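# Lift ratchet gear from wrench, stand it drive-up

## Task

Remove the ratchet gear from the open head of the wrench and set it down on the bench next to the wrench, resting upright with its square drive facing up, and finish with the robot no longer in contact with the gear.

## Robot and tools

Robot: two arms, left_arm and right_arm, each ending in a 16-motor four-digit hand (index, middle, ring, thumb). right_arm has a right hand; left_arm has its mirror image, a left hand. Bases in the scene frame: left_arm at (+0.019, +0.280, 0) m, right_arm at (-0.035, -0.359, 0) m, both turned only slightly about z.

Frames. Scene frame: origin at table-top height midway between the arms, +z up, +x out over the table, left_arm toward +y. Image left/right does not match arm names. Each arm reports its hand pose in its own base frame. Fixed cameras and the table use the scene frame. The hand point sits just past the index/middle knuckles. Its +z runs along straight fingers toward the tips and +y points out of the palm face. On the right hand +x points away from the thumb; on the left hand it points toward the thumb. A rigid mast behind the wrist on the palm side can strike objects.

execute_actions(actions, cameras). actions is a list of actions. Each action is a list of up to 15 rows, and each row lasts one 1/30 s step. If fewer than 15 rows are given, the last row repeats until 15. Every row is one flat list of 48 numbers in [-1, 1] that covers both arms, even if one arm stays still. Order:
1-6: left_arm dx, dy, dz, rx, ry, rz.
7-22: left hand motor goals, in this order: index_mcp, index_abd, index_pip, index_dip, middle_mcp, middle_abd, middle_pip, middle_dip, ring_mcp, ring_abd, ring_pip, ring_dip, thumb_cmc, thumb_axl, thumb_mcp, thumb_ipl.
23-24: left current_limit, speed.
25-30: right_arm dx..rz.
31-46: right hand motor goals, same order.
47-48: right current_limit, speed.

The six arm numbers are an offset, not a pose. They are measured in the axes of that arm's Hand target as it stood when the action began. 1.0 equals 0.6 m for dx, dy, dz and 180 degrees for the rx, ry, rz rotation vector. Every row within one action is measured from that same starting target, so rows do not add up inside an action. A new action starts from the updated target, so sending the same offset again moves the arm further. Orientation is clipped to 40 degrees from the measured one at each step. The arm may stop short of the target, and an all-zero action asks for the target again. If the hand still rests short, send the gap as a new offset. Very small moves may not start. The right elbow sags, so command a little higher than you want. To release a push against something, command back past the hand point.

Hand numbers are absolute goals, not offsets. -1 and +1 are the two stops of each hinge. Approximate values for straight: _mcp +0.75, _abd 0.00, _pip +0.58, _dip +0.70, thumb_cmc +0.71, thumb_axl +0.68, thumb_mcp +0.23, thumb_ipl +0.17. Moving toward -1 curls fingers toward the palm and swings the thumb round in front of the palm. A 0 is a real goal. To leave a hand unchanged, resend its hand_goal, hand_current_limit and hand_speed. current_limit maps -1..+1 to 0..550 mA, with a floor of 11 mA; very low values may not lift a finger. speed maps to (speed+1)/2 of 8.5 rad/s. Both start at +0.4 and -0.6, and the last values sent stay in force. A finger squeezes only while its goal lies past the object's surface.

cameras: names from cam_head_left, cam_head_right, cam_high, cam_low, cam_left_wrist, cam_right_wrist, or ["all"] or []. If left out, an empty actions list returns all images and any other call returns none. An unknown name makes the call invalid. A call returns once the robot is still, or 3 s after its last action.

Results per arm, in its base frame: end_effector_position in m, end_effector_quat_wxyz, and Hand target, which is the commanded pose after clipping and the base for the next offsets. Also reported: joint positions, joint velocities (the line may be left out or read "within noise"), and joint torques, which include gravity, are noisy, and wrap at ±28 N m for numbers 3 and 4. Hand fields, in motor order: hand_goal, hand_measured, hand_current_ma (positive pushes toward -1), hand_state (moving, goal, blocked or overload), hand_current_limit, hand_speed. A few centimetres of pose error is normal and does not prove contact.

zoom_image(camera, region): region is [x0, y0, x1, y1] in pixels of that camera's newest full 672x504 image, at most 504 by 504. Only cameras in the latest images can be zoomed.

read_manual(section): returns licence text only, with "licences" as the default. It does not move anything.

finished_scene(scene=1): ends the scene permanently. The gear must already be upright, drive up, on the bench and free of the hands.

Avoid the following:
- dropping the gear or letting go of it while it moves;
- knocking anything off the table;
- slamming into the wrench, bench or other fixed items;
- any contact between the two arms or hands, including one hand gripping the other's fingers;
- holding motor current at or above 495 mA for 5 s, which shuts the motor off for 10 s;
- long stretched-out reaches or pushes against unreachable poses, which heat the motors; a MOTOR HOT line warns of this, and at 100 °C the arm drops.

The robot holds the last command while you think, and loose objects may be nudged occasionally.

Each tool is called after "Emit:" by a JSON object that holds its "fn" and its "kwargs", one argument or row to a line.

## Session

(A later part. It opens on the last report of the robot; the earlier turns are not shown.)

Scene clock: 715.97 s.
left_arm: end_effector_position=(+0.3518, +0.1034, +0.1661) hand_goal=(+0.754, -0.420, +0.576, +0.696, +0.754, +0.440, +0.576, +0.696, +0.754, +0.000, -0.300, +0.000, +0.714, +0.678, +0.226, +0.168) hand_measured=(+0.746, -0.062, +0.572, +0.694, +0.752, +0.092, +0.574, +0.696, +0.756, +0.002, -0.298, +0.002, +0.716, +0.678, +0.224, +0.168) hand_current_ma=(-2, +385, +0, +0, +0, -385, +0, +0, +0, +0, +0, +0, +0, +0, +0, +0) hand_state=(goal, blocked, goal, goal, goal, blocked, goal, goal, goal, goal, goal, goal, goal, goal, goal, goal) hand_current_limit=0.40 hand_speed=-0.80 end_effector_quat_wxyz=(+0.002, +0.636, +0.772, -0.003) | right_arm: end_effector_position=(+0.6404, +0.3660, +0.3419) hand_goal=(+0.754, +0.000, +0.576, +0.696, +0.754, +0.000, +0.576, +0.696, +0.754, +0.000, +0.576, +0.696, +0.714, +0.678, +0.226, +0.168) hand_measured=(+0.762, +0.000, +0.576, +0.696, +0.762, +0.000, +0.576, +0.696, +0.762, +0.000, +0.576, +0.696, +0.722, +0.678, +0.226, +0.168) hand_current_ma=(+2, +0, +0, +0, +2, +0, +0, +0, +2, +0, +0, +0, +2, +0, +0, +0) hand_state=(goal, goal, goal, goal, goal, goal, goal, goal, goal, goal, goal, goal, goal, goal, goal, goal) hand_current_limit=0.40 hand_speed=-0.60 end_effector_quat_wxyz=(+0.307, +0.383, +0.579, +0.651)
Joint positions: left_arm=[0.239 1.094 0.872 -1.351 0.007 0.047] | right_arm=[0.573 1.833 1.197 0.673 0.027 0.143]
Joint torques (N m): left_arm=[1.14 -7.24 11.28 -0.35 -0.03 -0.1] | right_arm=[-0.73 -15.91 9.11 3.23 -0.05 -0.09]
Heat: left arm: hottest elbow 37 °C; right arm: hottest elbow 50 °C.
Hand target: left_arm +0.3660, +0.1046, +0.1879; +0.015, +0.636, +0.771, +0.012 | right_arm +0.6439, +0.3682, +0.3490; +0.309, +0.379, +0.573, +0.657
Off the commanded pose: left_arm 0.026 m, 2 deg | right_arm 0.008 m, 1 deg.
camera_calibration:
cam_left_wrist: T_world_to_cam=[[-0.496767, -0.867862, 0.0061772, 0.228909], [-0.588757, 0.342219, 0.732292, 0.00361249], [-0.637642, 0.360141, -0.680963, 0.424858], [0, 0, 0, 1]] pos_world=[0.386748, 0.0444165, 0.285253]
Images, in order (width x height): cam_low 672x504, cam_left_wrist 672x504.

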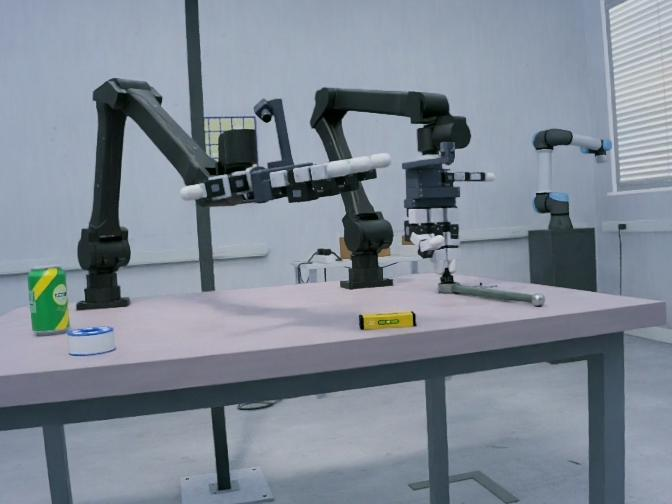

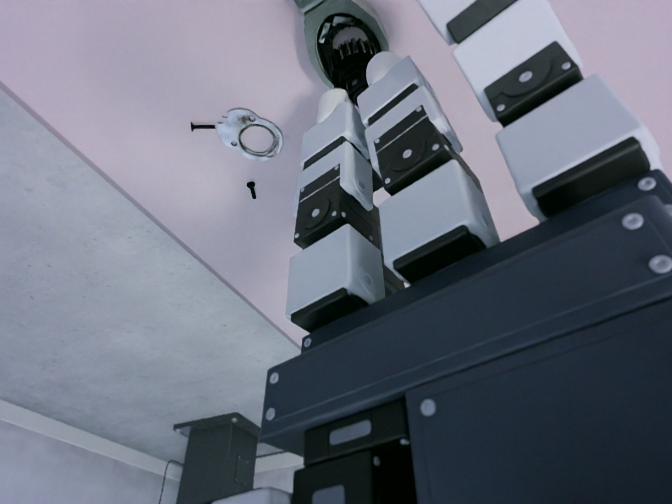

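Emit:
{"fn": "execute_actions", "kwargs": {
  "actions": [
    [[0,0.004,-0.03,0,0,0,0.754,-0.42,0.576,0.696,0.754,0.44,0.576,0.696,0.754,0,-0.3,0,0.714,0.678,0.226,0.168,0.4,-0.8,0,0,0,0,0,0,0.754,0,0.576,0.696,0.754,0,0.576,0.696,0.754,0,0.576,0.696,0.714,0.678,0.226,0.168,0.4,-0.6]],
    [[0,0.004,-0.03,0,0,0,0.754,-0.42,0.576,0.696,0.754,0.44,0.576,0.696,0.754,0,-0.3,0,0.714,0.678,0.226,0.168,0.4,-0.8,0,0,0,0,0,0,0.754,0,0.576,0.696,0.754,0,0.576,0.696,0.754,0,0.576,0.696,0.714,0.678,0.226,0.168,0.4,-0.6]]
  ],
  "cameras": ["cam_left_wrist","cam_low"]
}}

Emit:
{"fn": "zoom_image", "kwargs": {
  "camera": "cam_left_wrist",
  "region": [280, 20, 440, 130]
}}

Emit:
{"fn": "zoom_image", "kwargs": {
  "camera": "cam_low",
  "region": [400, 230, 500, 300]
}}

Scene clock: 728.03 s.
left_arm: end_effector_position=(+0.3571, +0.1047, +0.2008) hand_goal=(+0.754, -0.420, +0.576, +0.696, +0.754, +0.440, +0.576, +0.696, +0.754, +0.000, -0.300, +0.000, +0.714, +0.678, +0.226, +0.168) hand_measured=(+0.746, -0.062, +0.572, +0.694, +0.754, +0.092, +0.576, +0.696, +0.756, +0.002, -0.298, +0.002, +0.716, +0.678, +0.224, +0.168) hand_current_ma=(-2, +385, +0, +0, +0, -385, +0, +0, +0, +0, +0, +0, +0, +0, +0, +0) hand_state=(goal, blocked, goal, goal, goal, blocked, goal, goal, goal, goal, goal, goal, goal, goal, goal, goal) hand_current_limit=0.40 hand_speed=-0.80 end_effector_quat_wxyz=(+0.001, +0.636, +0.772, -0.004) | right_arm: end_effector_position=(+0.6404, +0.3660, +0.3419) hand_goal=(+0.754, +0.000, +0.576, +0.696, +0.754, +0.000, +0.576, +0.696, +0.754, +0.000, +0.576, +0.696, +0.714, +0.678, +0.226, +0.168) hand_measured=(+0.762, +0.000, +0.576, +0.696, +0.762, +0.000, +0.576, +0.696, +0.762, +0.000, +0.576, +0.696, +0.722, +0.678, +0.226, +0.168) hand_current_ma=(+2, +0, +0, +0, +2, +0, +0, +0, +2, +0, +0, +0, +2, +0, +0, +0) hand_state=(goal, goal, goal, goal, goal, goal, goal, goal, goal, goal, goal, goal, goal, goal, goal, goal) hand_current_limit=0.40 hand_speed=-0.60 end_effector_quat_wxyz=(+0.307, +0.383, +0.579, +0.651)
Joint positions: left_arm=[0.239 1.094 0.965 -1.447 0.007 0.047] | right_arm=[0.573 1.833 1.197 0.673 0.027 0.143]
Joint torques (N m): left_arm=[1.2 -7.82 11.44 -0.34 -0.03 -0.1] | right_arm=[-0.73 -15.91 9.13 3.22 -0.04 -0.09]
Heat: left arm: hottest elbow 40 °C; right arm: hottest elbow 50 °C.
Hand target: left_arm +0.3694, +0.1055, +0.2242; +0.015, +0.636, +0.771, +0.013 | right_arm +0.6439, +0.3682, +0.3490; +0.309, +0.379, +0.573, +0.657
Off the commanded pose: left_arm 0.026 m, 2 deg | right_arm 0.008 m, 1 deg.
camera_calibration:
cam_left_wrist: T_world_to_cam=[[-0.496759, -0.867849, 0.00829456, 0.232014], [-0.586601, 0.342784, 0.733756, -0.0203195], [-0.639633, 0.359634, -0.679362, 0.45185], [0, 0, 0, 1]] pos_world=[0.392354, 0.045818, 0.319955]
Images, in order (width x height): cam_low 672x504, cam_left_wrist 672x504.

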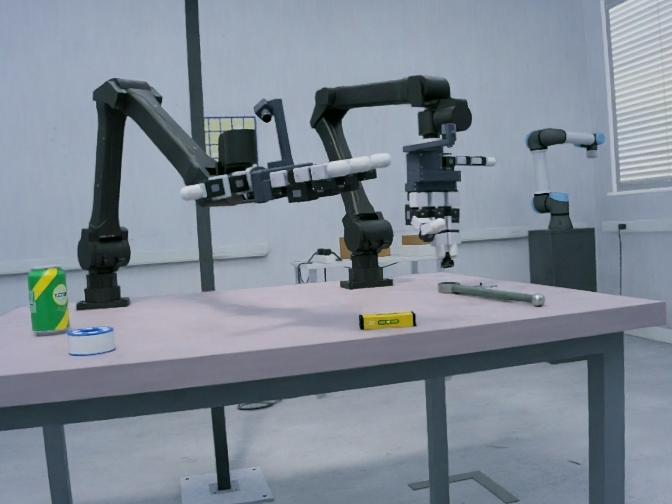

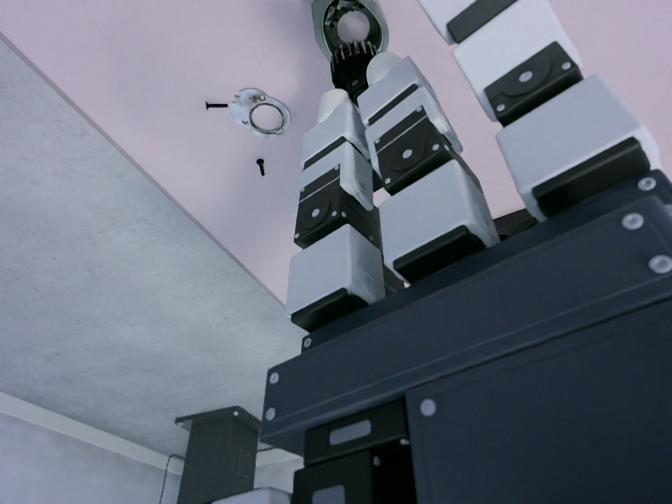

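Scaled by 3.150 from the camera's 672x504 image, which has a finer 960x720 frame.

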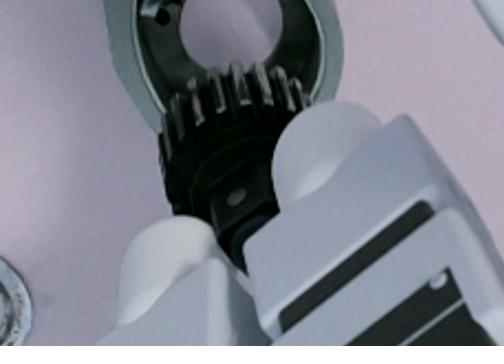

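Scaled by 5.040 from the camera's 672x504 image, which has a finer 960x720 frame.

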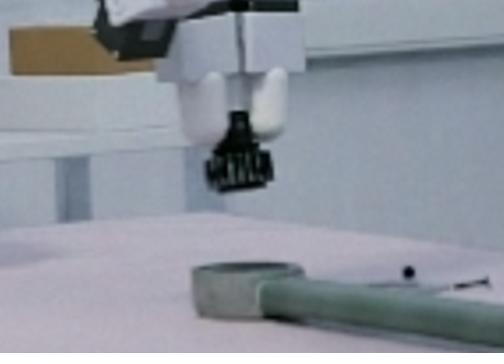

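Emit:
{"fn": "execute_actions", "kwargs": {
  "actions": [
    [[-0.04,-0.008,0,0,0,0,0.754,-0.42,0.576,0.696,0.754,0.44,0.576,0.696,0.754,0,-0.3,0,0.714,0.678,0.226,0.168,0.4,-0.8,0,0,0,0,0,0,0.754,0,0.576,0.696,0.754,0,0.576,0.696,0.754,0,0.576,0.696,0.714,0.678,0.226,0.168,0.4,-0.6]],
    [[-0.05,-0.01,0,0,0,0,0.754,-0.42,0.576,0.696,0.754,0.44,0.576,0.696,0.754,0,-0.3,0,0.714,0.678,0.226,0.168,0.4,-0.8,0,0,0,0,0,0,0.754,0,0.576,0.696,0.754,0,0.576,0.696,0.754,0,0.576,0.696,0.714,0.678,0.226,0.168,0.4,-0.6]],
    [[-0.041,-0.008,0.01,0,0,0,0.754,-0.42,0.576,0.696,0.754,0.44,0.576,0.696,0.754,0,-0.3,0,0.714,0.678,0.226,0.168,0.4,-0.8,0,0,0,0,0,0,0.754,0,0.576,0.696,0.754,0,0.576,0.696,0.754,0,0.576,0.696,0.714,0.678,0.226,0.168,0.4,-0.6]]
  ],
  "cameras": ["cam_left_wrist","cam_low","cam_high"]
}}

Emit:
{"fn": "zoom_image", "kwargs": {
  "camera": "cam_left_wrist",
  "region": [280, 20, 440, 130]
}}

Emit:
{"fn": "zoom_image", "kwargs": {
  "camera": "cam_low",
  "region": [380, 230, 480, 300]
}}

Scene clock: 756.40 s.
left_arm: end_effector_position=(+0.3627, +0.0275, +0.2039) hand_goal=(+0.754, -0.420, +0.576, +0.696, +0.754, +0.440, +0.576, +0.696, +0.754, +0.000, -0.300, +0.000, +0.714, +0.678, +0.226, +0.168) hand_measured=(+0.746, -0.062, +0.572, +0.694, +0.754, +0.094, +0.576, +0.696, +0.756, +0.002, -0.298, +0.002, +0.716, +0.678, +0.222, +0.168) hand_current_ma=(-2, +385, +0, +0, +0, -385, +0, +0, +0, +0, +0, +0, +0, +0, +0, +0) hand_state=(goal, blocked, goal, goal, goal, blocked, goal, goal, goal, goal, goal, goal, goal, goal, goal, goal) hand_current_limit=0.40 hand_speed=-0.80 end_effector_quat_wxyz=(+0.001, +0.637, +0.771, -0.001) | right_arm: end_effector_position=(+0.6404, +0.3660, +0.3419) hand_goal=(+0.754, +0.000, +0.576, +0.696, +0.754, +0.000, +0.576, +0.696, +0.754, +0.000, +0.576, +0.696, +0.714, +0.678, +0.226, +0.168) hand_measured=(+0.762, +0.000, +0.576, +0.696, +0.762, +0.000, +0.576, +0.696, +0.762, +0.000, +0.576, +0.696, +0.722, +0.678, +0.226, +0.168) hand_current_ma=(+2, +0, +0, +0, +2, +0, +0, +0, +2, +0, +0, +0, +2, +0, +0, +0) hand_state=(goal, goal, goal, goal, goal, goal, goal, goal, goal, goal, goal, goal, goal, goal, goal, goal) hand_current_limit=0.40 hand_speed=-0.60 end_effector_quat_wxyz=(+0.307, +0.383, +0.579, +0.651)
Joint positions: left_arm=[-0.035 1.084 0.965 -1.452 0.003 -0.225] | right_arm=[0.573 1.833 1.197 0.673 0.027 0.143]
Joint torques (N m): left_arm=[0.91 -8.35 9.32 0.23 -0.37 -0.2] | right_arm=[-0.73 -15.91 9.16 3.22 -0.04 -0.09]
Heat: left arm: hottest elbow 40 °C; right arm: hottest elbow 50 °C.
Hand target: left_arm +0.3694, +0.0254, +0.2182; +0.015, +0.636, +0.771, +0.013 | right_arm +0.6439, +0.3682, +0.3490; +0.309, +0.379, +0.573, +0.657
Off the commanded pose: left_arm 0.016 m, 2 deg | right_arm 0.008 m, 1 deg.
camera_calibration:
cam_left_wrist: T_world_to_cam=[[-0.498776, -0.866726, 0.00278528, 0.169612], [-0.588049, 0.340762, 0.733539, 0.00779526], [-0.636727, 0.364234, -0.679641, 0.484139], [0, 0, 0, 1]] pos_world=[0.397447, -0.0319893, 0.322851]
Images, in order (width x height): cam_high 672x504, cam_low 672x504, cam_left_wrist 672x504.

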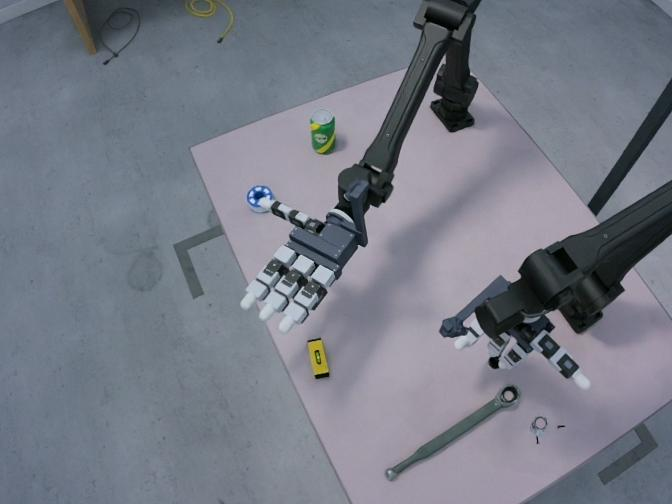

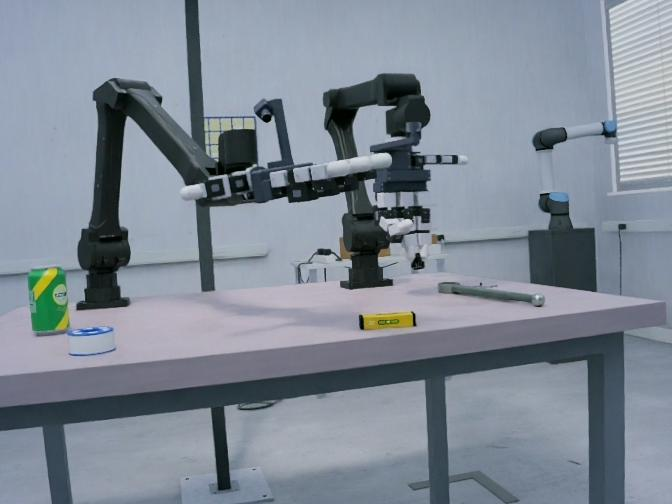

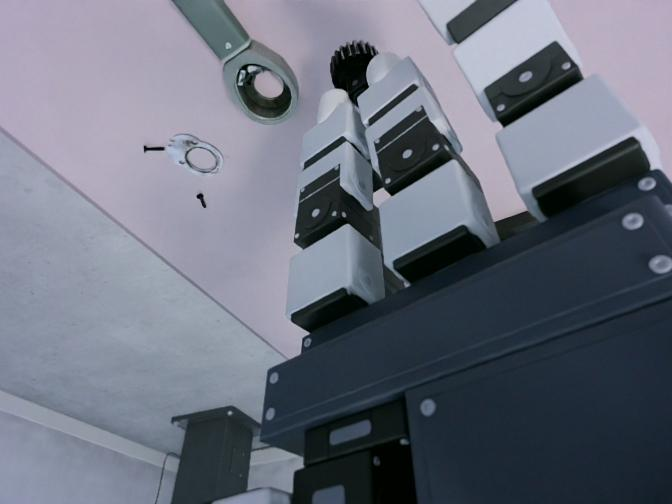

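Scaled by 3.150 from the camera's 672x504 image, which has a finer 960x720 frame.

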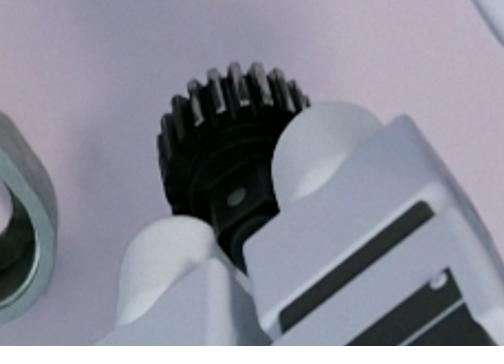

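Scaled by 5.040 from the camera's 672x504 image, which has a finer 960x720 frame.

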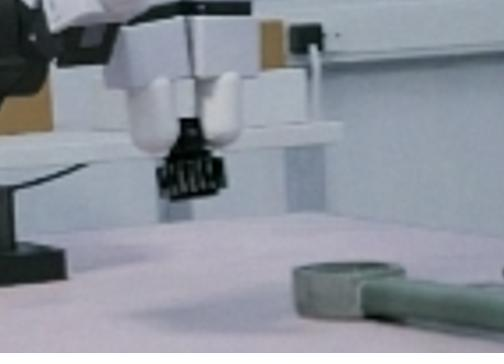

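Emit:
{"fn": "zoom_image", "kwargs": {
  "camera": "cam_high",
  "region": [470, 340, 530, 385]
}}

Emit:
{"fn": "zoom_image", "kwargs": {
  "camera": "cam_low",
  "region": [400, 240, 440, 275]
}}

Emit:
{"fn": "zoom_image", "kwargs": {
  "camera": "cam_left_wrist",
  "region": [315, 30, 395, 90]
}}

Scaled by 8.400 from the camera's 672x504 image, which has a finer 960x720 frame.

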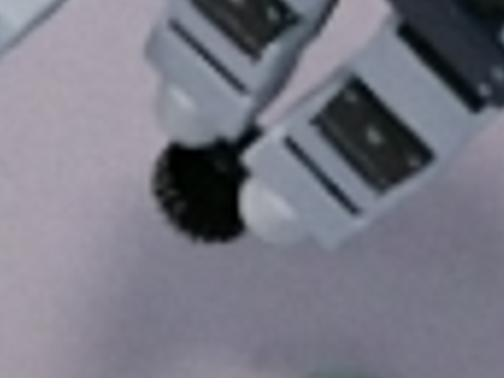

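Scaled by 12.600 from the camera's 672x504 image, which has a finer 960x720 frame.

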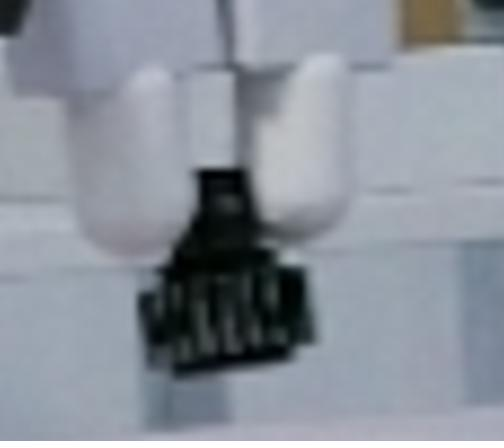

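Scaled by 6.300 from the camera's 672x504 image, which has a finer 960x720 frame.

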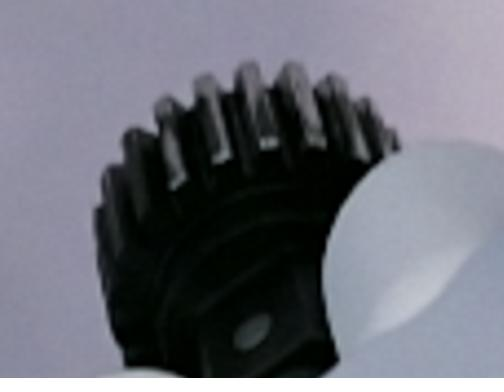

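Emit:
{"fn": "execute_actions", "kwargs": {
  "actions": [
    [[0,0,0.035,0,0,0,0.754,-0.42,0.576,0.696,0.754,0.44,0.576,0.696,0.754,0,-0.3,0,0.714,0.678,0.226,0.168,0.4,-0.8,0,0,0,0,0,0,0.754,0,0.576,0.696,0.754,0,0.576,0.696,0.754,0,0.576,0.696,0.714,0.678,0.226,0.168,0.4,-0.6]],
    [[0,-0.004,0.035,0,0,0,0.754,-0.42,0.576,0.696,0.754,0.44,0.576,0.696,0.754,0,-0.3,0,0.714,0.678,0.226,0.168,0.4,-0.8,0,0,0,0,0,0,0.754,0,0.576,0.696,0.754,0,0.576,0.696,0.754,0,0.576,0.696,0.714,0.678,0.226,0.168,0.4,-0.6]],
    [[0,-0.004,0.025,0,0,0,0.754,-0.42,0.576,0.696,0.754,0.44,0.576,0.696,0.754,0,-0.3,0,0.714,0.678,0.226,0.168,0.4,-0.8,0,0,0,0,0,0,0.754,0,0.576,0.696,0.754,0,0.576,0.696,0.754,0,0.576,0.696,0.714,0.678,0.226,0.168,0.4,-0.6]]
  ],
  "cameras": ["cam_left_wrist","cam_low"]
}}

Emit:
{"fn": "zoom_image", "kwargs": {
  "camera": "cam_left_wrist",
  "region": [280, 20, 440, 130]
}}

Emit:
{"fn": "zoom_image", "kwargs": {
  "camera": "cam_low",
  "region": [380, 230, 480, 300]
}}

Scene clock: 807.33 s.
left_arm: end_effector_position=(+0.3622, +0.0269, +0.1605) hand_goal=(+0.754, -0.420, +0.576, +0.696, +0.754, +0.440, +0.576, +0.696, +0.754, +0.000, -0.300, +0.000, +0.714, +0.678, +0.226, +0.168) hand_measured=(+0.748, -0.062, +0.572, +0.694, +0.754, +0.094, +0.576, +0.696, +0.756, +0.002, -0.298, +0.002, +0.716, +0.678, +0.222, +0.168) hand_current_ma=(-1, +385, +0, +0, +0, -385, +0, +0, +0, +0, +0, +0, +0, +0, +0, +0) hand_state=(goal, blocked, goal, goal, goal, blocked, goal, goal, goal, goal, goal, goal, goal, goal, goal, goal) hand_current_limit=0.40 hand_speed=-0.80 end_effector_quat_wxyz=(+0.014, +0.636, +0.771, +0.009) | right_arm: end_effector_position=(+0.6404, +0.3660, +0.3419) hand_goal=(+0.754, +0.000, +0.576, +0.696, +0.754, +0.000, +0.576, +0.696, +0.754, +0.000, +0.576, +0.696, +0.714, +0.678, +0.226, +0.168) hand_measured=(+0.762, +0.000, +0.576, +0.696, +0.762, +0.000, +0.576, +0.696, +0.762, +0.000, +0.576, +0.696, +0.722, +0.678, +0.226, +0.168) hand_current_ma=(+2, +0, +0, +0, +2, +0, +0, +0, +2, +0, +0, +0, +2, +0, +0, +0) hand_state=(goal, goal, goal, goal, goal, goal, goal, goal, goal, goal, goal, goal, goal, goal, goal, goal) hand_current_limit=0.40 hand_speed=-0.60 end_effector_quat_wxyz=(+0.307, +0.383, +0.579, +0.651)
Joint positions: left_arm=[-0.038 1.084 0.842 -1.297 0.003 -0.229] | right_arm=[0.573 1.833 1.197 0.673 0.027 0.143]
Joint torques (N m): left_arm=[0.85 -6.18 8.12 0.42 -0.37 -0.15] | right_arm=[-0.73 -15.91 9.14 3.21 -0.04 -0.09]
Heat: left arm: hottest elbow 39 °C; right arm: hottest elbow 51 °C.
Hand target: left_arm +0.3669, +0.0245, +0.1610; +0.015, +0.636, +0.771, +0.013 | right_arm +0.6439, +0.3682, +0.3490; +0.309, +0.379, +0.573, +0.657
Off the commanded pose: left_arm 0.005 m, 0 deg | right_arm 0.008 m, 1 deg.
camera_calibration:
cam_left_wrist: T_world_to_cam=[[-0.49727, -0.867499, -0.0129606, 0.170972], [-0.612068, 0.340185, 0.713895, 0.0514398], [-0.614895, 0.362931, -0.700133, 0.44997], [0, 0, 0, 1]] pos_world=[0.393188, -0.0324893, 0.280532]
Images, in order (width x height): cam_low 672x504, cam_left_wrist 672x504.

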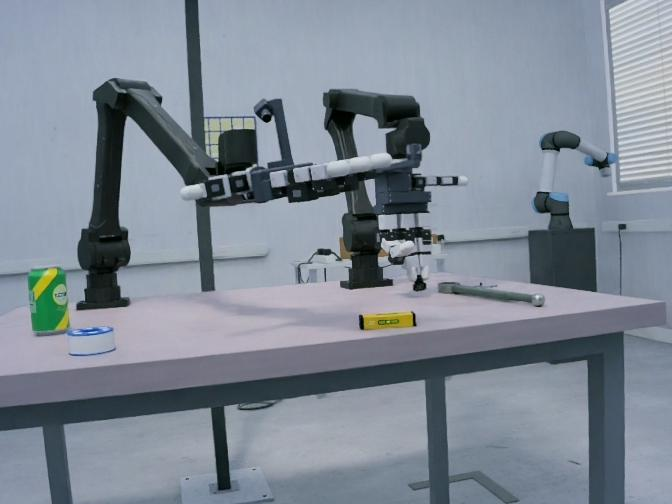

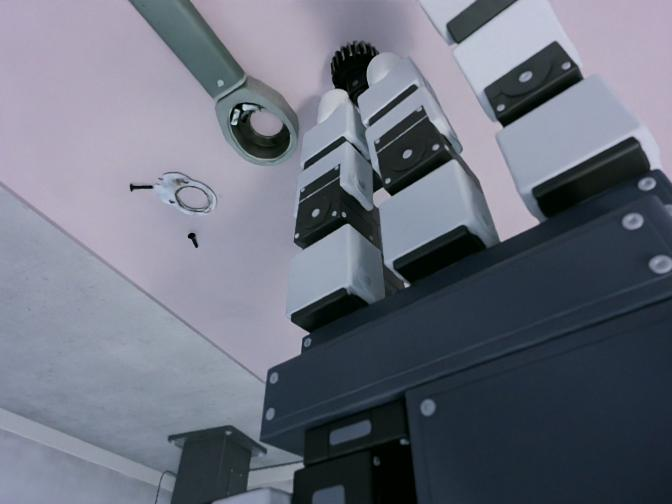

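Scaled by 3.150 from the camera's 672x504 image, which has a finer 960x720 frame.

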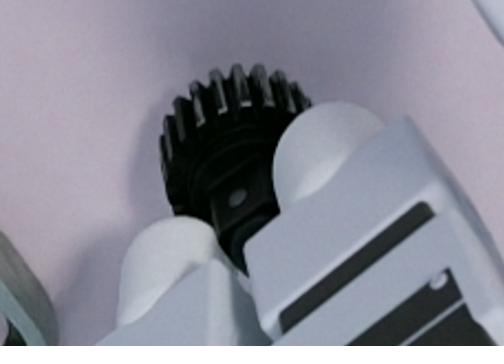

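Scaled by 5.040 from the camera's 672x504 image, which has a finer 960x720 frame.

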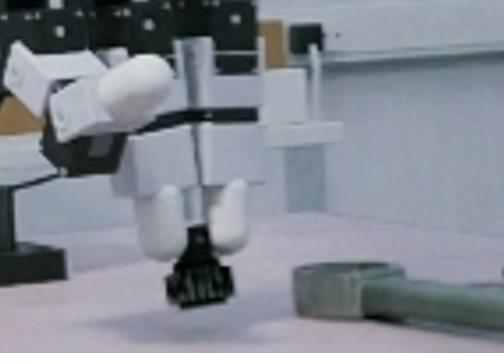

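Emit:
{"fn": "execute_actions", "kwargs": {
  "actions": [
    [[0,0,0.011,0,0,0,0.754,-0.42,0.576,0.696,0.754,0.44,0.576,0.696,0.754,0,-0.3,0,0.714,0.678,0.226,0.168,0.4,-0.8,0,0,0,0,0,0,0.754,0,0.576,0.696,0.754,0,0.576,0.696,0.754,0,0.576,0.696,0.714,0.678,0.226,0.168,0.4,-0.6]]
  ],
  "cameras": ["cam_left_wrist","cam_low"]
}}

Emit:
{"fn": "zoom_image", "kwargs": {
  "camera": "cam_left_wrist",
  "region": [280, 20, 440, 130]
}}

Emit:
{"fn": "zoom_image", "kwargs": {
  "camera": "cam_low",
  "region": [390, 250, 450, 300]
}}

Scene clock: 817.57 s.
left_arm: end_effector_position=(+0.3627, +0.0269, +0.1550) hand_goal=(+0.754, -0.420, +0.576, +0.696, +0.754, +0.440, +0.576, +0.696, +0.754, +0.000, -0.300, +0.000, +0.714, +0.678, +0.226, +0.168) hand_measured=(+0.748, -0.062, +0.572, +0.694, +0.754, +0.094, +0.576, +0.696, +0.756, +0.002, -0.298, +0.002, +0.716, +0.678, +0.222, +0.168) hand_current_ma=(-1, +385, +0, +0, +0, -385, +0, +0, +0, +0, +0, +0, +0, +0, +0, +0) hand_state=(goal, blocked, goal, goal, goal, blocked, goal, goal, goal, goal, goal, goal, goal, goal, goal, goal) hand_current_limit=0.40 hand_speed=-0.80 end_effector_quat_wxyz=(+0.015, +0.636, +0.772, +0.009) | right_arm: end_effector_position=(+0.6404, +0.3660, +0.3419) hand_goal=(+0.754, +0.000, +0.576, +0.696, +0.754, +0.000, +0.576, +0.696, +0.754, +0.000, +0.576, +0.696, +0.714, +0.678, +0.226, +0.168) hand_measured=(+0.762, +0.000, +0.576, +0.696, +0.762, +0.000, +0.576, +0.696, +0.762, +0.000, +0.576, +0.696, +0.722, +0.678, +0.226, +0.168) hand_current_ma=(+2, +0, +0, +0, +2, +0, +0, +0, +2, +0, +0, +0, +2, +0, +0, +0) hand_state=(goal, goal, goal, goal, goal, goal, goal, goal, goal, goal, goal, goal, goal, goal, goal, goal) hand_current_limit=0.40 hand_speed=-0.60 end_effector_quat_wxyz=(+0.307, +0.383, +0.579, +0.651)
Joint positions: left_arm=[-0.038 1.088 0.829 -1.278 0.003 -0.23] | right_arm=[0.573 1.833 1.197 0.673 0.027 0.143]
Joint torques (N m): left_arm=[0.91 -6.18 7.99 0.42 -0.38 -0.14] | right_arm=[-0.67 -15.85 9.16 3.23 -0.04 -0.1]
Heat: left arm: hottest elbow 39 °C; right arm: hottest elbow 51 °C.
Hand target: left_arm +0.3671, +0.0245, +0.1543; +0.015, +0.636, +0.771, +0.012 | right_arm +0.6439, +0.3682, +0.3490; +0.309, +0.379, +0.573, +0.657
Off the commanded pose: left_arm 0.005 m, 0 deg | right_arm 0.008 m, 1 deg.
camera_calibration:
cam_left_wrist: T_world_to_cam=[[-0.496885, -0.867702, -0.0140812, 0.171286], [-0.614081, 0.340093, 0.712208, 0.056696], [-0.613196, 0.362533, -0.701827, 0.446118], [0, 0, 0, 1]] pos_world=[0.393483, -0.0323892, 0.27513]
Images, in order (width x height): cam_low 672x504, cam_left_wrist 672x504.

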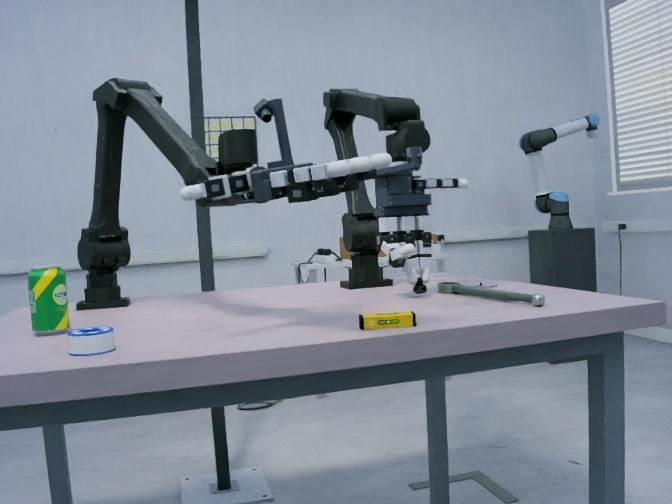

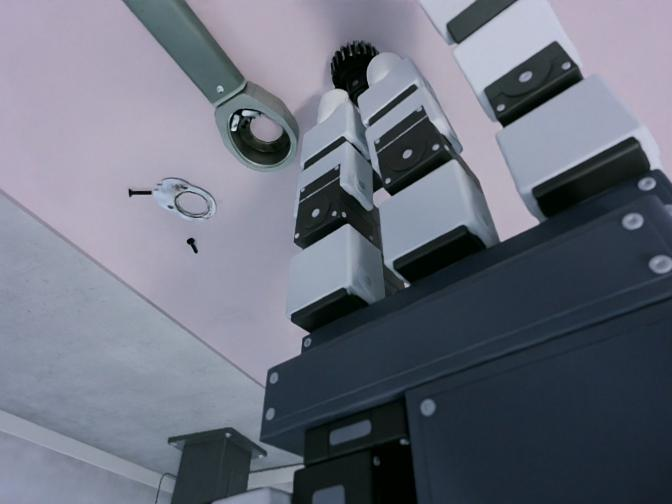

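Scaled by 3.150 from the camera's 672x504 image, which has a finer 960x720 frame.

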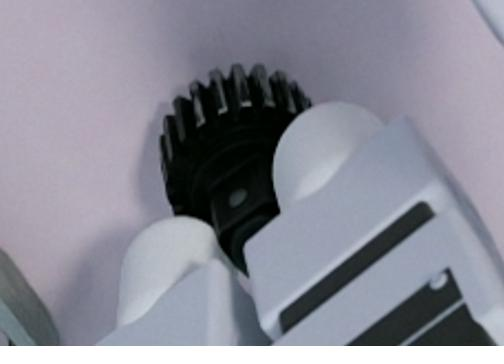

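Scaled by 8.400 from the camera's 672x504 image, which has a finer 960x720 frame.

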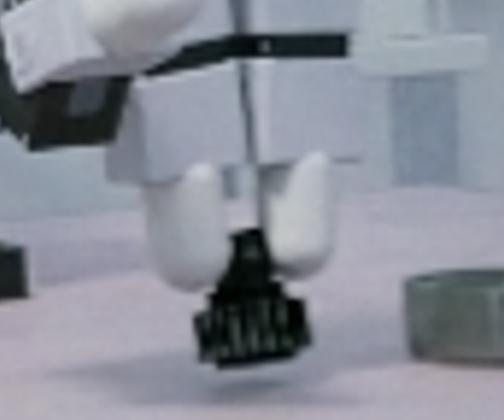

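Emit:
{"fn": "execute_actions", "kwargs": {
  "actions": [
    [[0,0,0.0055,0,0,0,0.754,-0.42,0.576,0.696,0.754,0.44,0.576,0.696,0.754,0,-0.3,0,0.714,0.678,0.226,0.168,0.4,-0.8,0,0,0,0,0,0,0.754,0,0.576,0.696,0.754,0,0.576,0.696,0.754,0,0.576,0.696,0.714,0.678,0.226,0.168,0.4,-0.6]]
  ],
  "cameras": ["cam_left_wrist","cam_low"]
}}

Emit:
{"fn": "zoom_image", "kwargs": {
  "camera": "cam_low",
  "region": [390, 250, 450, 300]
}}

Emit:
{"fn": "zoom_image", "kwargs": {
  "camera": "cam_left_wrist",
  "region": [280, 20, 440, 130]
}}

Scene clock: 827.67 s.
left_arm: end_effector_position=(+0.3630, +0.0269, +0.1520) hand_goal=(+0.754, -0.420, +0.576, +0.696, +0.754, +0.440, +0.576, +0.696, +0.754, +0.000, -0.300, +0.000, +0.714, +0.678, +0.226, +0.168) hand_measured=(+0.748, -0.062, +0.572, +0.694, +0.754, +0.094, +0.576, +0.696, +0.756, +0.002, -0.298, +0.002, +0.716, +0.678, +0.222, +0.168) hand_current_ma=(-1, +385, +0, +0, +0, -385, +0, +0, +0, +0, +0, +0, +0, +0, +0, +0) hand_state=(goal, blocked, goal, goal, goal, blocked, goal, goal, goal, goal, goal, goal, goal, goal, goal, goal) hand_current_limit=0.40 hand_speed=-0.80 end_effector_quat_wxyz=(+0.015, +0.636, +0.772, +0.010) | right_arm: end_effector_position=(+0.6404, +0.3660, +0.3419) hand_goal=(+0.754, +0.000, +0.576, +0.696, +0.754, +0.000, +0.576, +0.696, +0.754, +0.000, +0.576, +0.696, +0.714, +0.678, +0.226, +0.168) hand_measured=(+0.762, +0.000, +0.576, +0.696, +0.762, +0.000, +0.576, +0.696, +0.762, +0.000, +0.576, +0.696, +0.722, +0.678, +0.226, +0.168) hand_current_ma=(+2, +0, +0, +0, +2, +0, +0, +0, +2, +0, +0, +0, +2, +0, +0, +0) hand_state=(goal, goal, goal, goal, goal, goal, goal, goal, goal, goal, goal, goal, goal, goal, goal, goal) hand_current_limit=0.40 hand_speed=-0.60 end_effector_quat_wxyz=(+0.307, +0.383, +0.579, +0.651)
Joint positions: left_arm=[-0.038 1.09 0.823 -1.268 0.003 -0.23] | right_arm=[0.573 1.833 1.197 0.673 0.027 0.143]
Joint torques (N m): left_arm=[0.79 -6.12 7.94 0.43 -0.37 -0.14] | right_arm=[-0.73 -15.85 9.13 3.23 -0.04 -0.1]
Heat: left arm: hottest elbow 39 °C; right arm: hottest elbow 51 °C.
Hand target: left_arm +0.3672, +0.0245, +0.1510; +0.015, +0.636, +0.771, +0.012 | right_arm +0.6439, +0.3682, +0.3490; +0.309, +0.379, +0.573, +0.657
Off the commanded pose: left_arm 0.005 m, 0 deg | right_arm 0.008 m, 1 deg.
camera_calibration:
cam_left_wrist: T_world_to_cam=[[-0.496878, -0.867701, -0.0144319, 0.171385], [-0.614614, 0.340113, 0.71174, 0.059231], [-0.612669, 0.362518, -0.702295, 0.443992], [0, 0, 0, 1]] pos_world=[0.393582, -0.0323891, 0.27213]
Images, in order (width x height): cam_low 672x504, cam_left_wrist 672x504.

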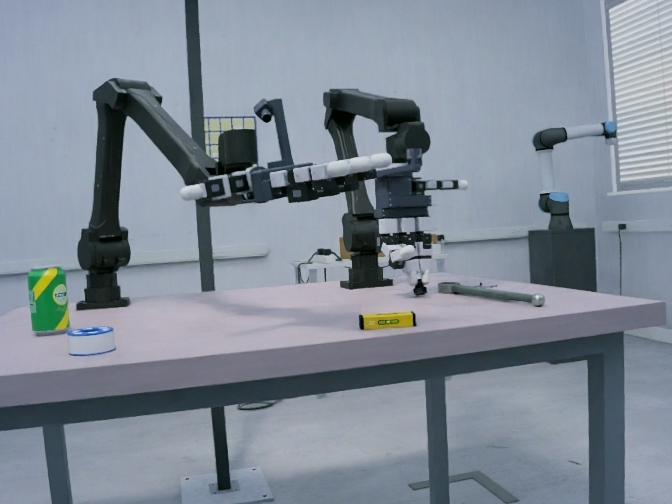

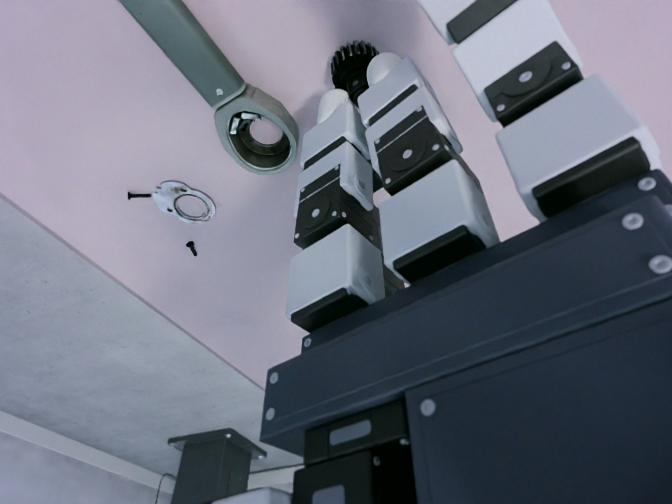

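Scaled by 8.400 from the camera's 672x504 image, which has a finer 960x720 frame.

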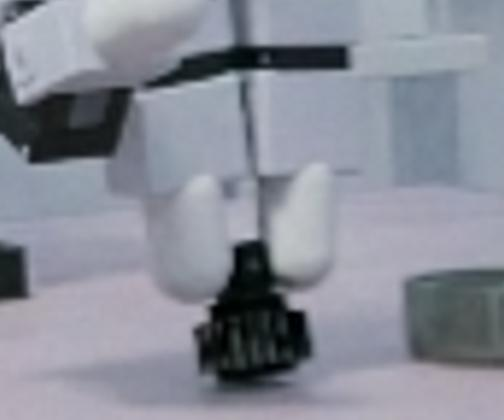

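Scaled by 3.150 from the camera's 672x504 image, which has a finer 960x720 frame.

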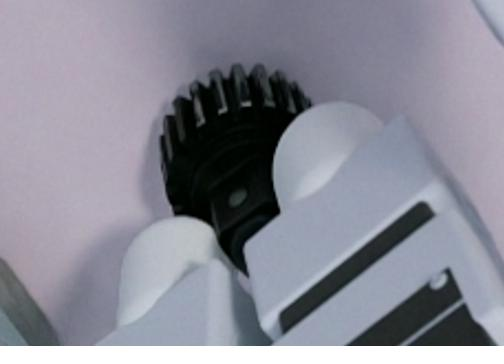

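Emit:
{"fn": "execute_actions", "kwargs": {
  "actions": [
    [[0,0,0.004,0,0,0,0.754,-0.42,0.576,0.696,0.754,0.44,0.576,0.696,0.754,0,-0.3,0,0.714,0.678,0.226,0.168,0.4,-0.8,0,0,0,0,0,0,0.754,0,0.576,0.696,0.754,0,0.576,0.696,0.754,0,0.576,0.696,0.714,0.678,0.226,0.168,0.4,-0.6]]
  ],
  "cameras": ["cam_left_wrist","cam_low"]
}}

Emit:
{"fn": "zoom_image", "kwargs": {
  "camera": "cam_low",
  "region": [390, 250, 450, 300]
}}

Emit:
{"fn": "zoom_image", "kwargs": {
  "camera": "cam_left_wrist",
  "region": [280, 20, 440, 130]
}}

Scene clock: 836.20 s.
left_arm: end_effector_position=(+0.3642, +0.0270, +0.1518) hand_goal=(+0.754, -0.420, +0.576, +0.696, +0.754, +0.440, +0.576, +0.696, +0.754, +0.000, -0.300, +0.000, +0.714, +0.678, +0.226, +0.168) hand_measured=(+0.748, -0.062, +0.572, +0.694, +0.754, +0.094, +0.576, +0.696, +0.756, +0.002, -0.298, +0.002, +0.716, +0.678, +0.222, +0.168) hand_current_ma=(-1, +385, +0, +0, +0, -385, +0, +0, +0, +0, +0, +0, +0, +0, +0, +0) hand_state=(goal, blocked, goal, goal, goal, blocked, goal, goal, goal, goal, goal, goal, goal, goal, goal, goal) hand_current_limit=0.40 hand_speed=-0.80 end_effector_quat_wxyz=(+0.017, +0.636, +0.771, +0.012) | right_arm: end_effector_position=(+0.6404, +0.3660, +0.3419) hand_goal=(+0.754, +0.000, +0.576, +0.696, +0.754, +0.000, +0.576, +0.696, +0.754, +0.000, +0.576, +0.696, +0.714, +0.678, +0.226, +0.168) hand_measured=(+0.762, +0.000, +0.576, +0.696, +0.762, +0.000, +0.576, +0.696, +0.762, +0.000, +0.576, +0.696, +0.722, +0.678, +0.226, +0.168) hand_current_ma=(+2, +0, +0, +0, +2, +0, +0, +0, +2, +0, +0, +0, +2, +0, +0, +0) hand_state=(goal, goal, goal, goal, goal, goal, goal, goal, goal, goal, goal, goal, goal, goal, goal, goal) hand_current_limit=0.40 hand_speed=-0.60 end_effector_quat_wxyz=(+0.307, +0.383, +0.579, +0.651)
Joint positions: left_arm=[-0.038 1.09 0.821 -1.26 0.002 -0.23] | right_arm=[0.573 1.833 1.197 0.673 0.027 0.143]
Joint torques (N m): left_arm=[0.85 -5.83 7.68 0.42 -0.33 -0.14] | right_arm=[-0.73 -15.79 9.13 3.22 -0.04 -0.09]
Heat: left arm: hottest elbow 38 °C; right arm: hottest elbow 51 °C.
Hand target: left_arm +0.3672, +0.0245, +0.1485; +0.015, +0.636, +0.771, +0.012 | right_arm +0.6439, +0.3682, +0.3490; +0.309, +0.379, +0.573, +0.657
Off the commanded pose: left_arm 0.005 m, 0 deg | right_arm 0.008 m, 1 deg.
camera_calibration:
cam_left_wrist: T_world_to_cam=[[-0.4968, -0.867682, -0.0178044, 0.172565], [-0.618709, 0.339712, 0.708375, 0.0621133], [-0.608596, 0.362936, -0.705612, 0.443662], [0, 0, 0, 1]] pos_world=[0.394171, -0.0323902, 0.272126]
Images, in order (width x height): cam_low 672x504, cam_left_wrist 672x504.

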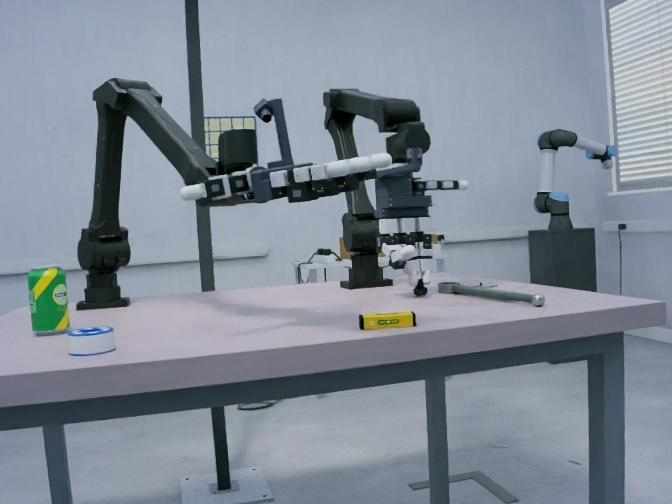

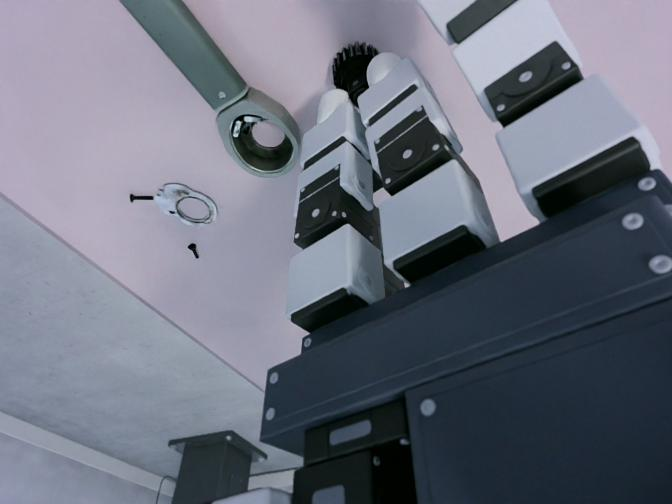

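Scaled by 8.400 from the camera's 672x504 image, which has a finer 960x720 frame.

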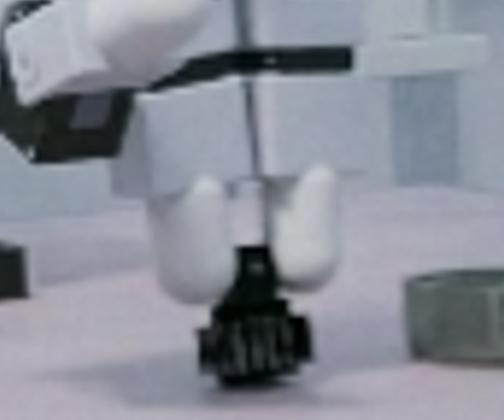

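Scaled by 3.150 from the camera's 672x504 image, which has a finer 960x720 frame.

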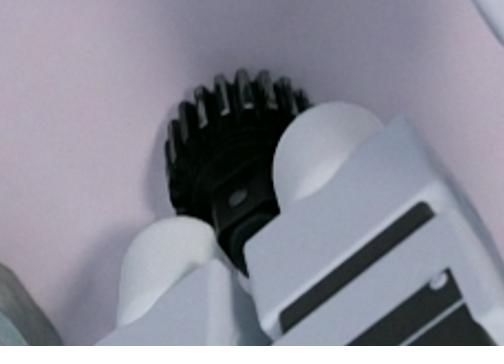

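Emit:
{"fn": "execute_actions", "kwargs": {
  "actions": [
    [[0,0,-0.002,0,0,0,0.754,-0.15,0.576,0.696,0.754,0.18,0.576,0.696,0.754,0,-0.3,0,0.714,0.678,0.226,0.168,0.4,-0.8,0,0,0,0,0,0,0.754,0,0.576,0.696,0.754,0,0.576,0.696,0.754,0,0.576,0.696,0.714,0.678,0.226,0.168,0.4,-0.6]],
    [[0,0,-0.001,0,0,0,0.754,-0.08,0.576,0.696,0.754,0.11,0.576,0.696,0.754,0,-0.3,0,0.714,0.678,0.226,0.168,0.4,-0.9,0,0,0,0,0,0,0.754,0,0.576,0.696,0.754,0,0.576,0.696,0.754,0,0.576,0.696,0.714,0.678,0.226,0.168,0.4,-0.6]]
  ],
  "cameras": ["cam_left_wrist","cam_low"]
}}

Emit:
{"fn": "zoom_image", "kwargs": {
  "camera": "cam_low",
  "region": [390, 250, 450, 300]
}}

Emit:
{"fn": "zoom_image", "kwargs": {
  "camera": "cam_left_wrist",
  "region": [280, 20, 440, 130]
}}

Scene clock: 855.20 s.
left_arm: end_effector_position=(+0.3642, +0.0270, +0.1518) hand_goal=(+0.754, -0.080, +0.576, +0.696, +0.754, +0.110, +0.576, +0.696, +0.754, +0.000, -0.300, +0.000, +0.714, +0.678, +0.226, +0.168) hand_measured=(+0.748, -0.048, +0.572, +0.694, +0.756, +0.086, +0.576, +0.696, +0.756, +0.002, -0.298, +0.002, +0.716, +0.678, +0.222, +0.168) hand_current_ma=(-1, +16, +0, +0, +0, -9, +0, +0, +0, +0, +0, +0, +0, +0, +0, +0) hand_state=(goal, blocked, goal, goal, goal, blocked, goal, goal, goal, goal, goal, goal, goal, goal, goal, goal) hand_current_limit=0.40 hand_speed=-0.90 end_effector_quat_wxyz=(+0.017, +0.636, +0.771, +0.012) | right_arm: end_effector_position=(+0.6404, +0.3660, +0.3419) hand_goal=(+0.754, +0.000, +0.576, +0.696, +0.754, +0.000, +0.576, +0.696, +0.754, +0.000, +0.576, +0.696, +0.714, +0.678, +0.226, +0.168) hand_measured=(+0.762, +0.000, +0.576, +0.696, +0.762, +0.000, +0.576, +0.696, +0.762, +0.000, +0.576, +0.696, +0.722, +0.678, +0.226, +0.168) hand_current_ma=(+2, +0, +0, +0, +2, +0, +0, +0, +2, +0, +0, +0, +2, +0, +0, +0) hand_state=(goal, goal, goal, goal, goal, goal, goal, goal, goal, goal, goal, goal, goal, goal, goal, goal) hand_current_limit=0.40 hand_speed=-0.60 end_effector_quat_wxyz=(+0.307, +0.383, +0.579, +0.651)
Joint positions: left_arm=[-0.038 1.09 0.821 -1.26 0.001 -0.23] | right_arm=[0.573 1.833 1.197 0.673 0.027 0.143]
Joint torques (N m): left_arm=[0.85 -6.07 7.97 0.24 -0.33 -0.14] | right_arm=[-0.67 -15.97 9.13 3.22 -0.05 -0.1]
Heat: left arm: hottest elbow 39 °C; right arm: hottest elbow 51 °C.
Hand target: left_arm +0.3671, +0.0245, +0.1503; +0.015, +0.636, +0.771, +0.012 | right_arm +0.6439, +0.3682, +0.3490; +0.309, +0.379, +0.573, +0.657
Off the commanded pose: left_arm 0.004 m, 0 deg | right_arm 0.008 m, 1 deg.
camera_calibration:
cam_left_wrist: T_world_to_cam=[[-0.496747, -0.867706, -0.0181115, 0.172626], [-0.618752, 0.339437, 0.708469, 0.0620962], [-0.608596, 0.363136, -0.705509, 0.443641], [0, 0, 0, 1]] pos_world=[0.394171, -0.0323908, 0.272126]
Images, in order (width x height): cam_low 672x504, cam_left_wrist 672x504.

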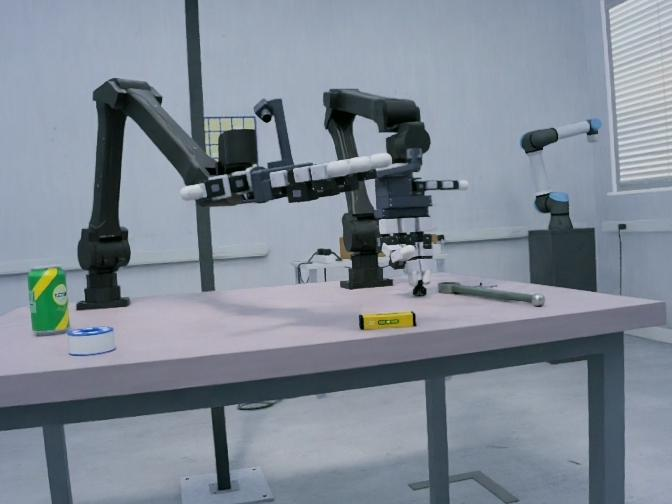

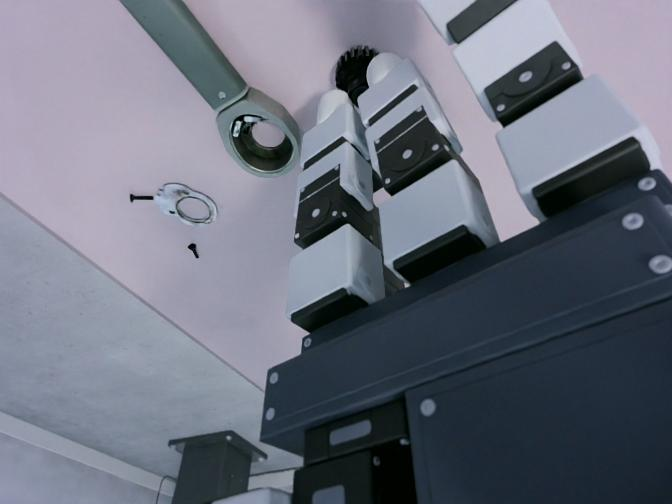

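Scaled by 8.400 from the camera's 672x504 image, which has a finer 960x720 frame.

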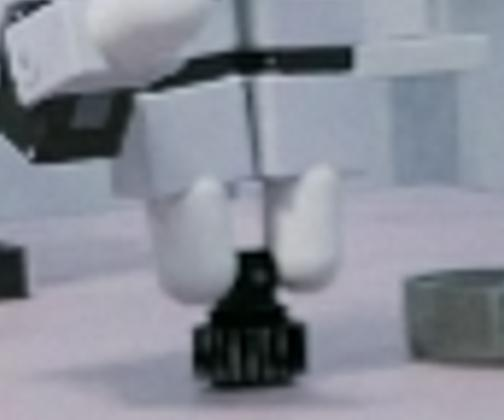

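Scaled by 3.150 from the camera's 672x504 image, which has a finer 960x720 frame.

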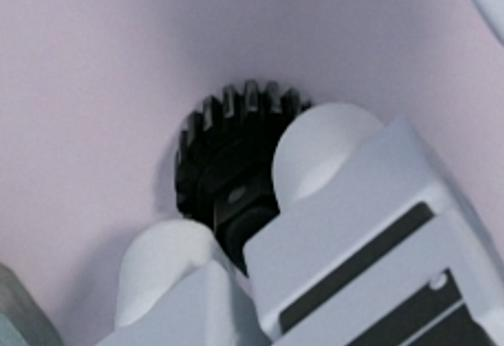

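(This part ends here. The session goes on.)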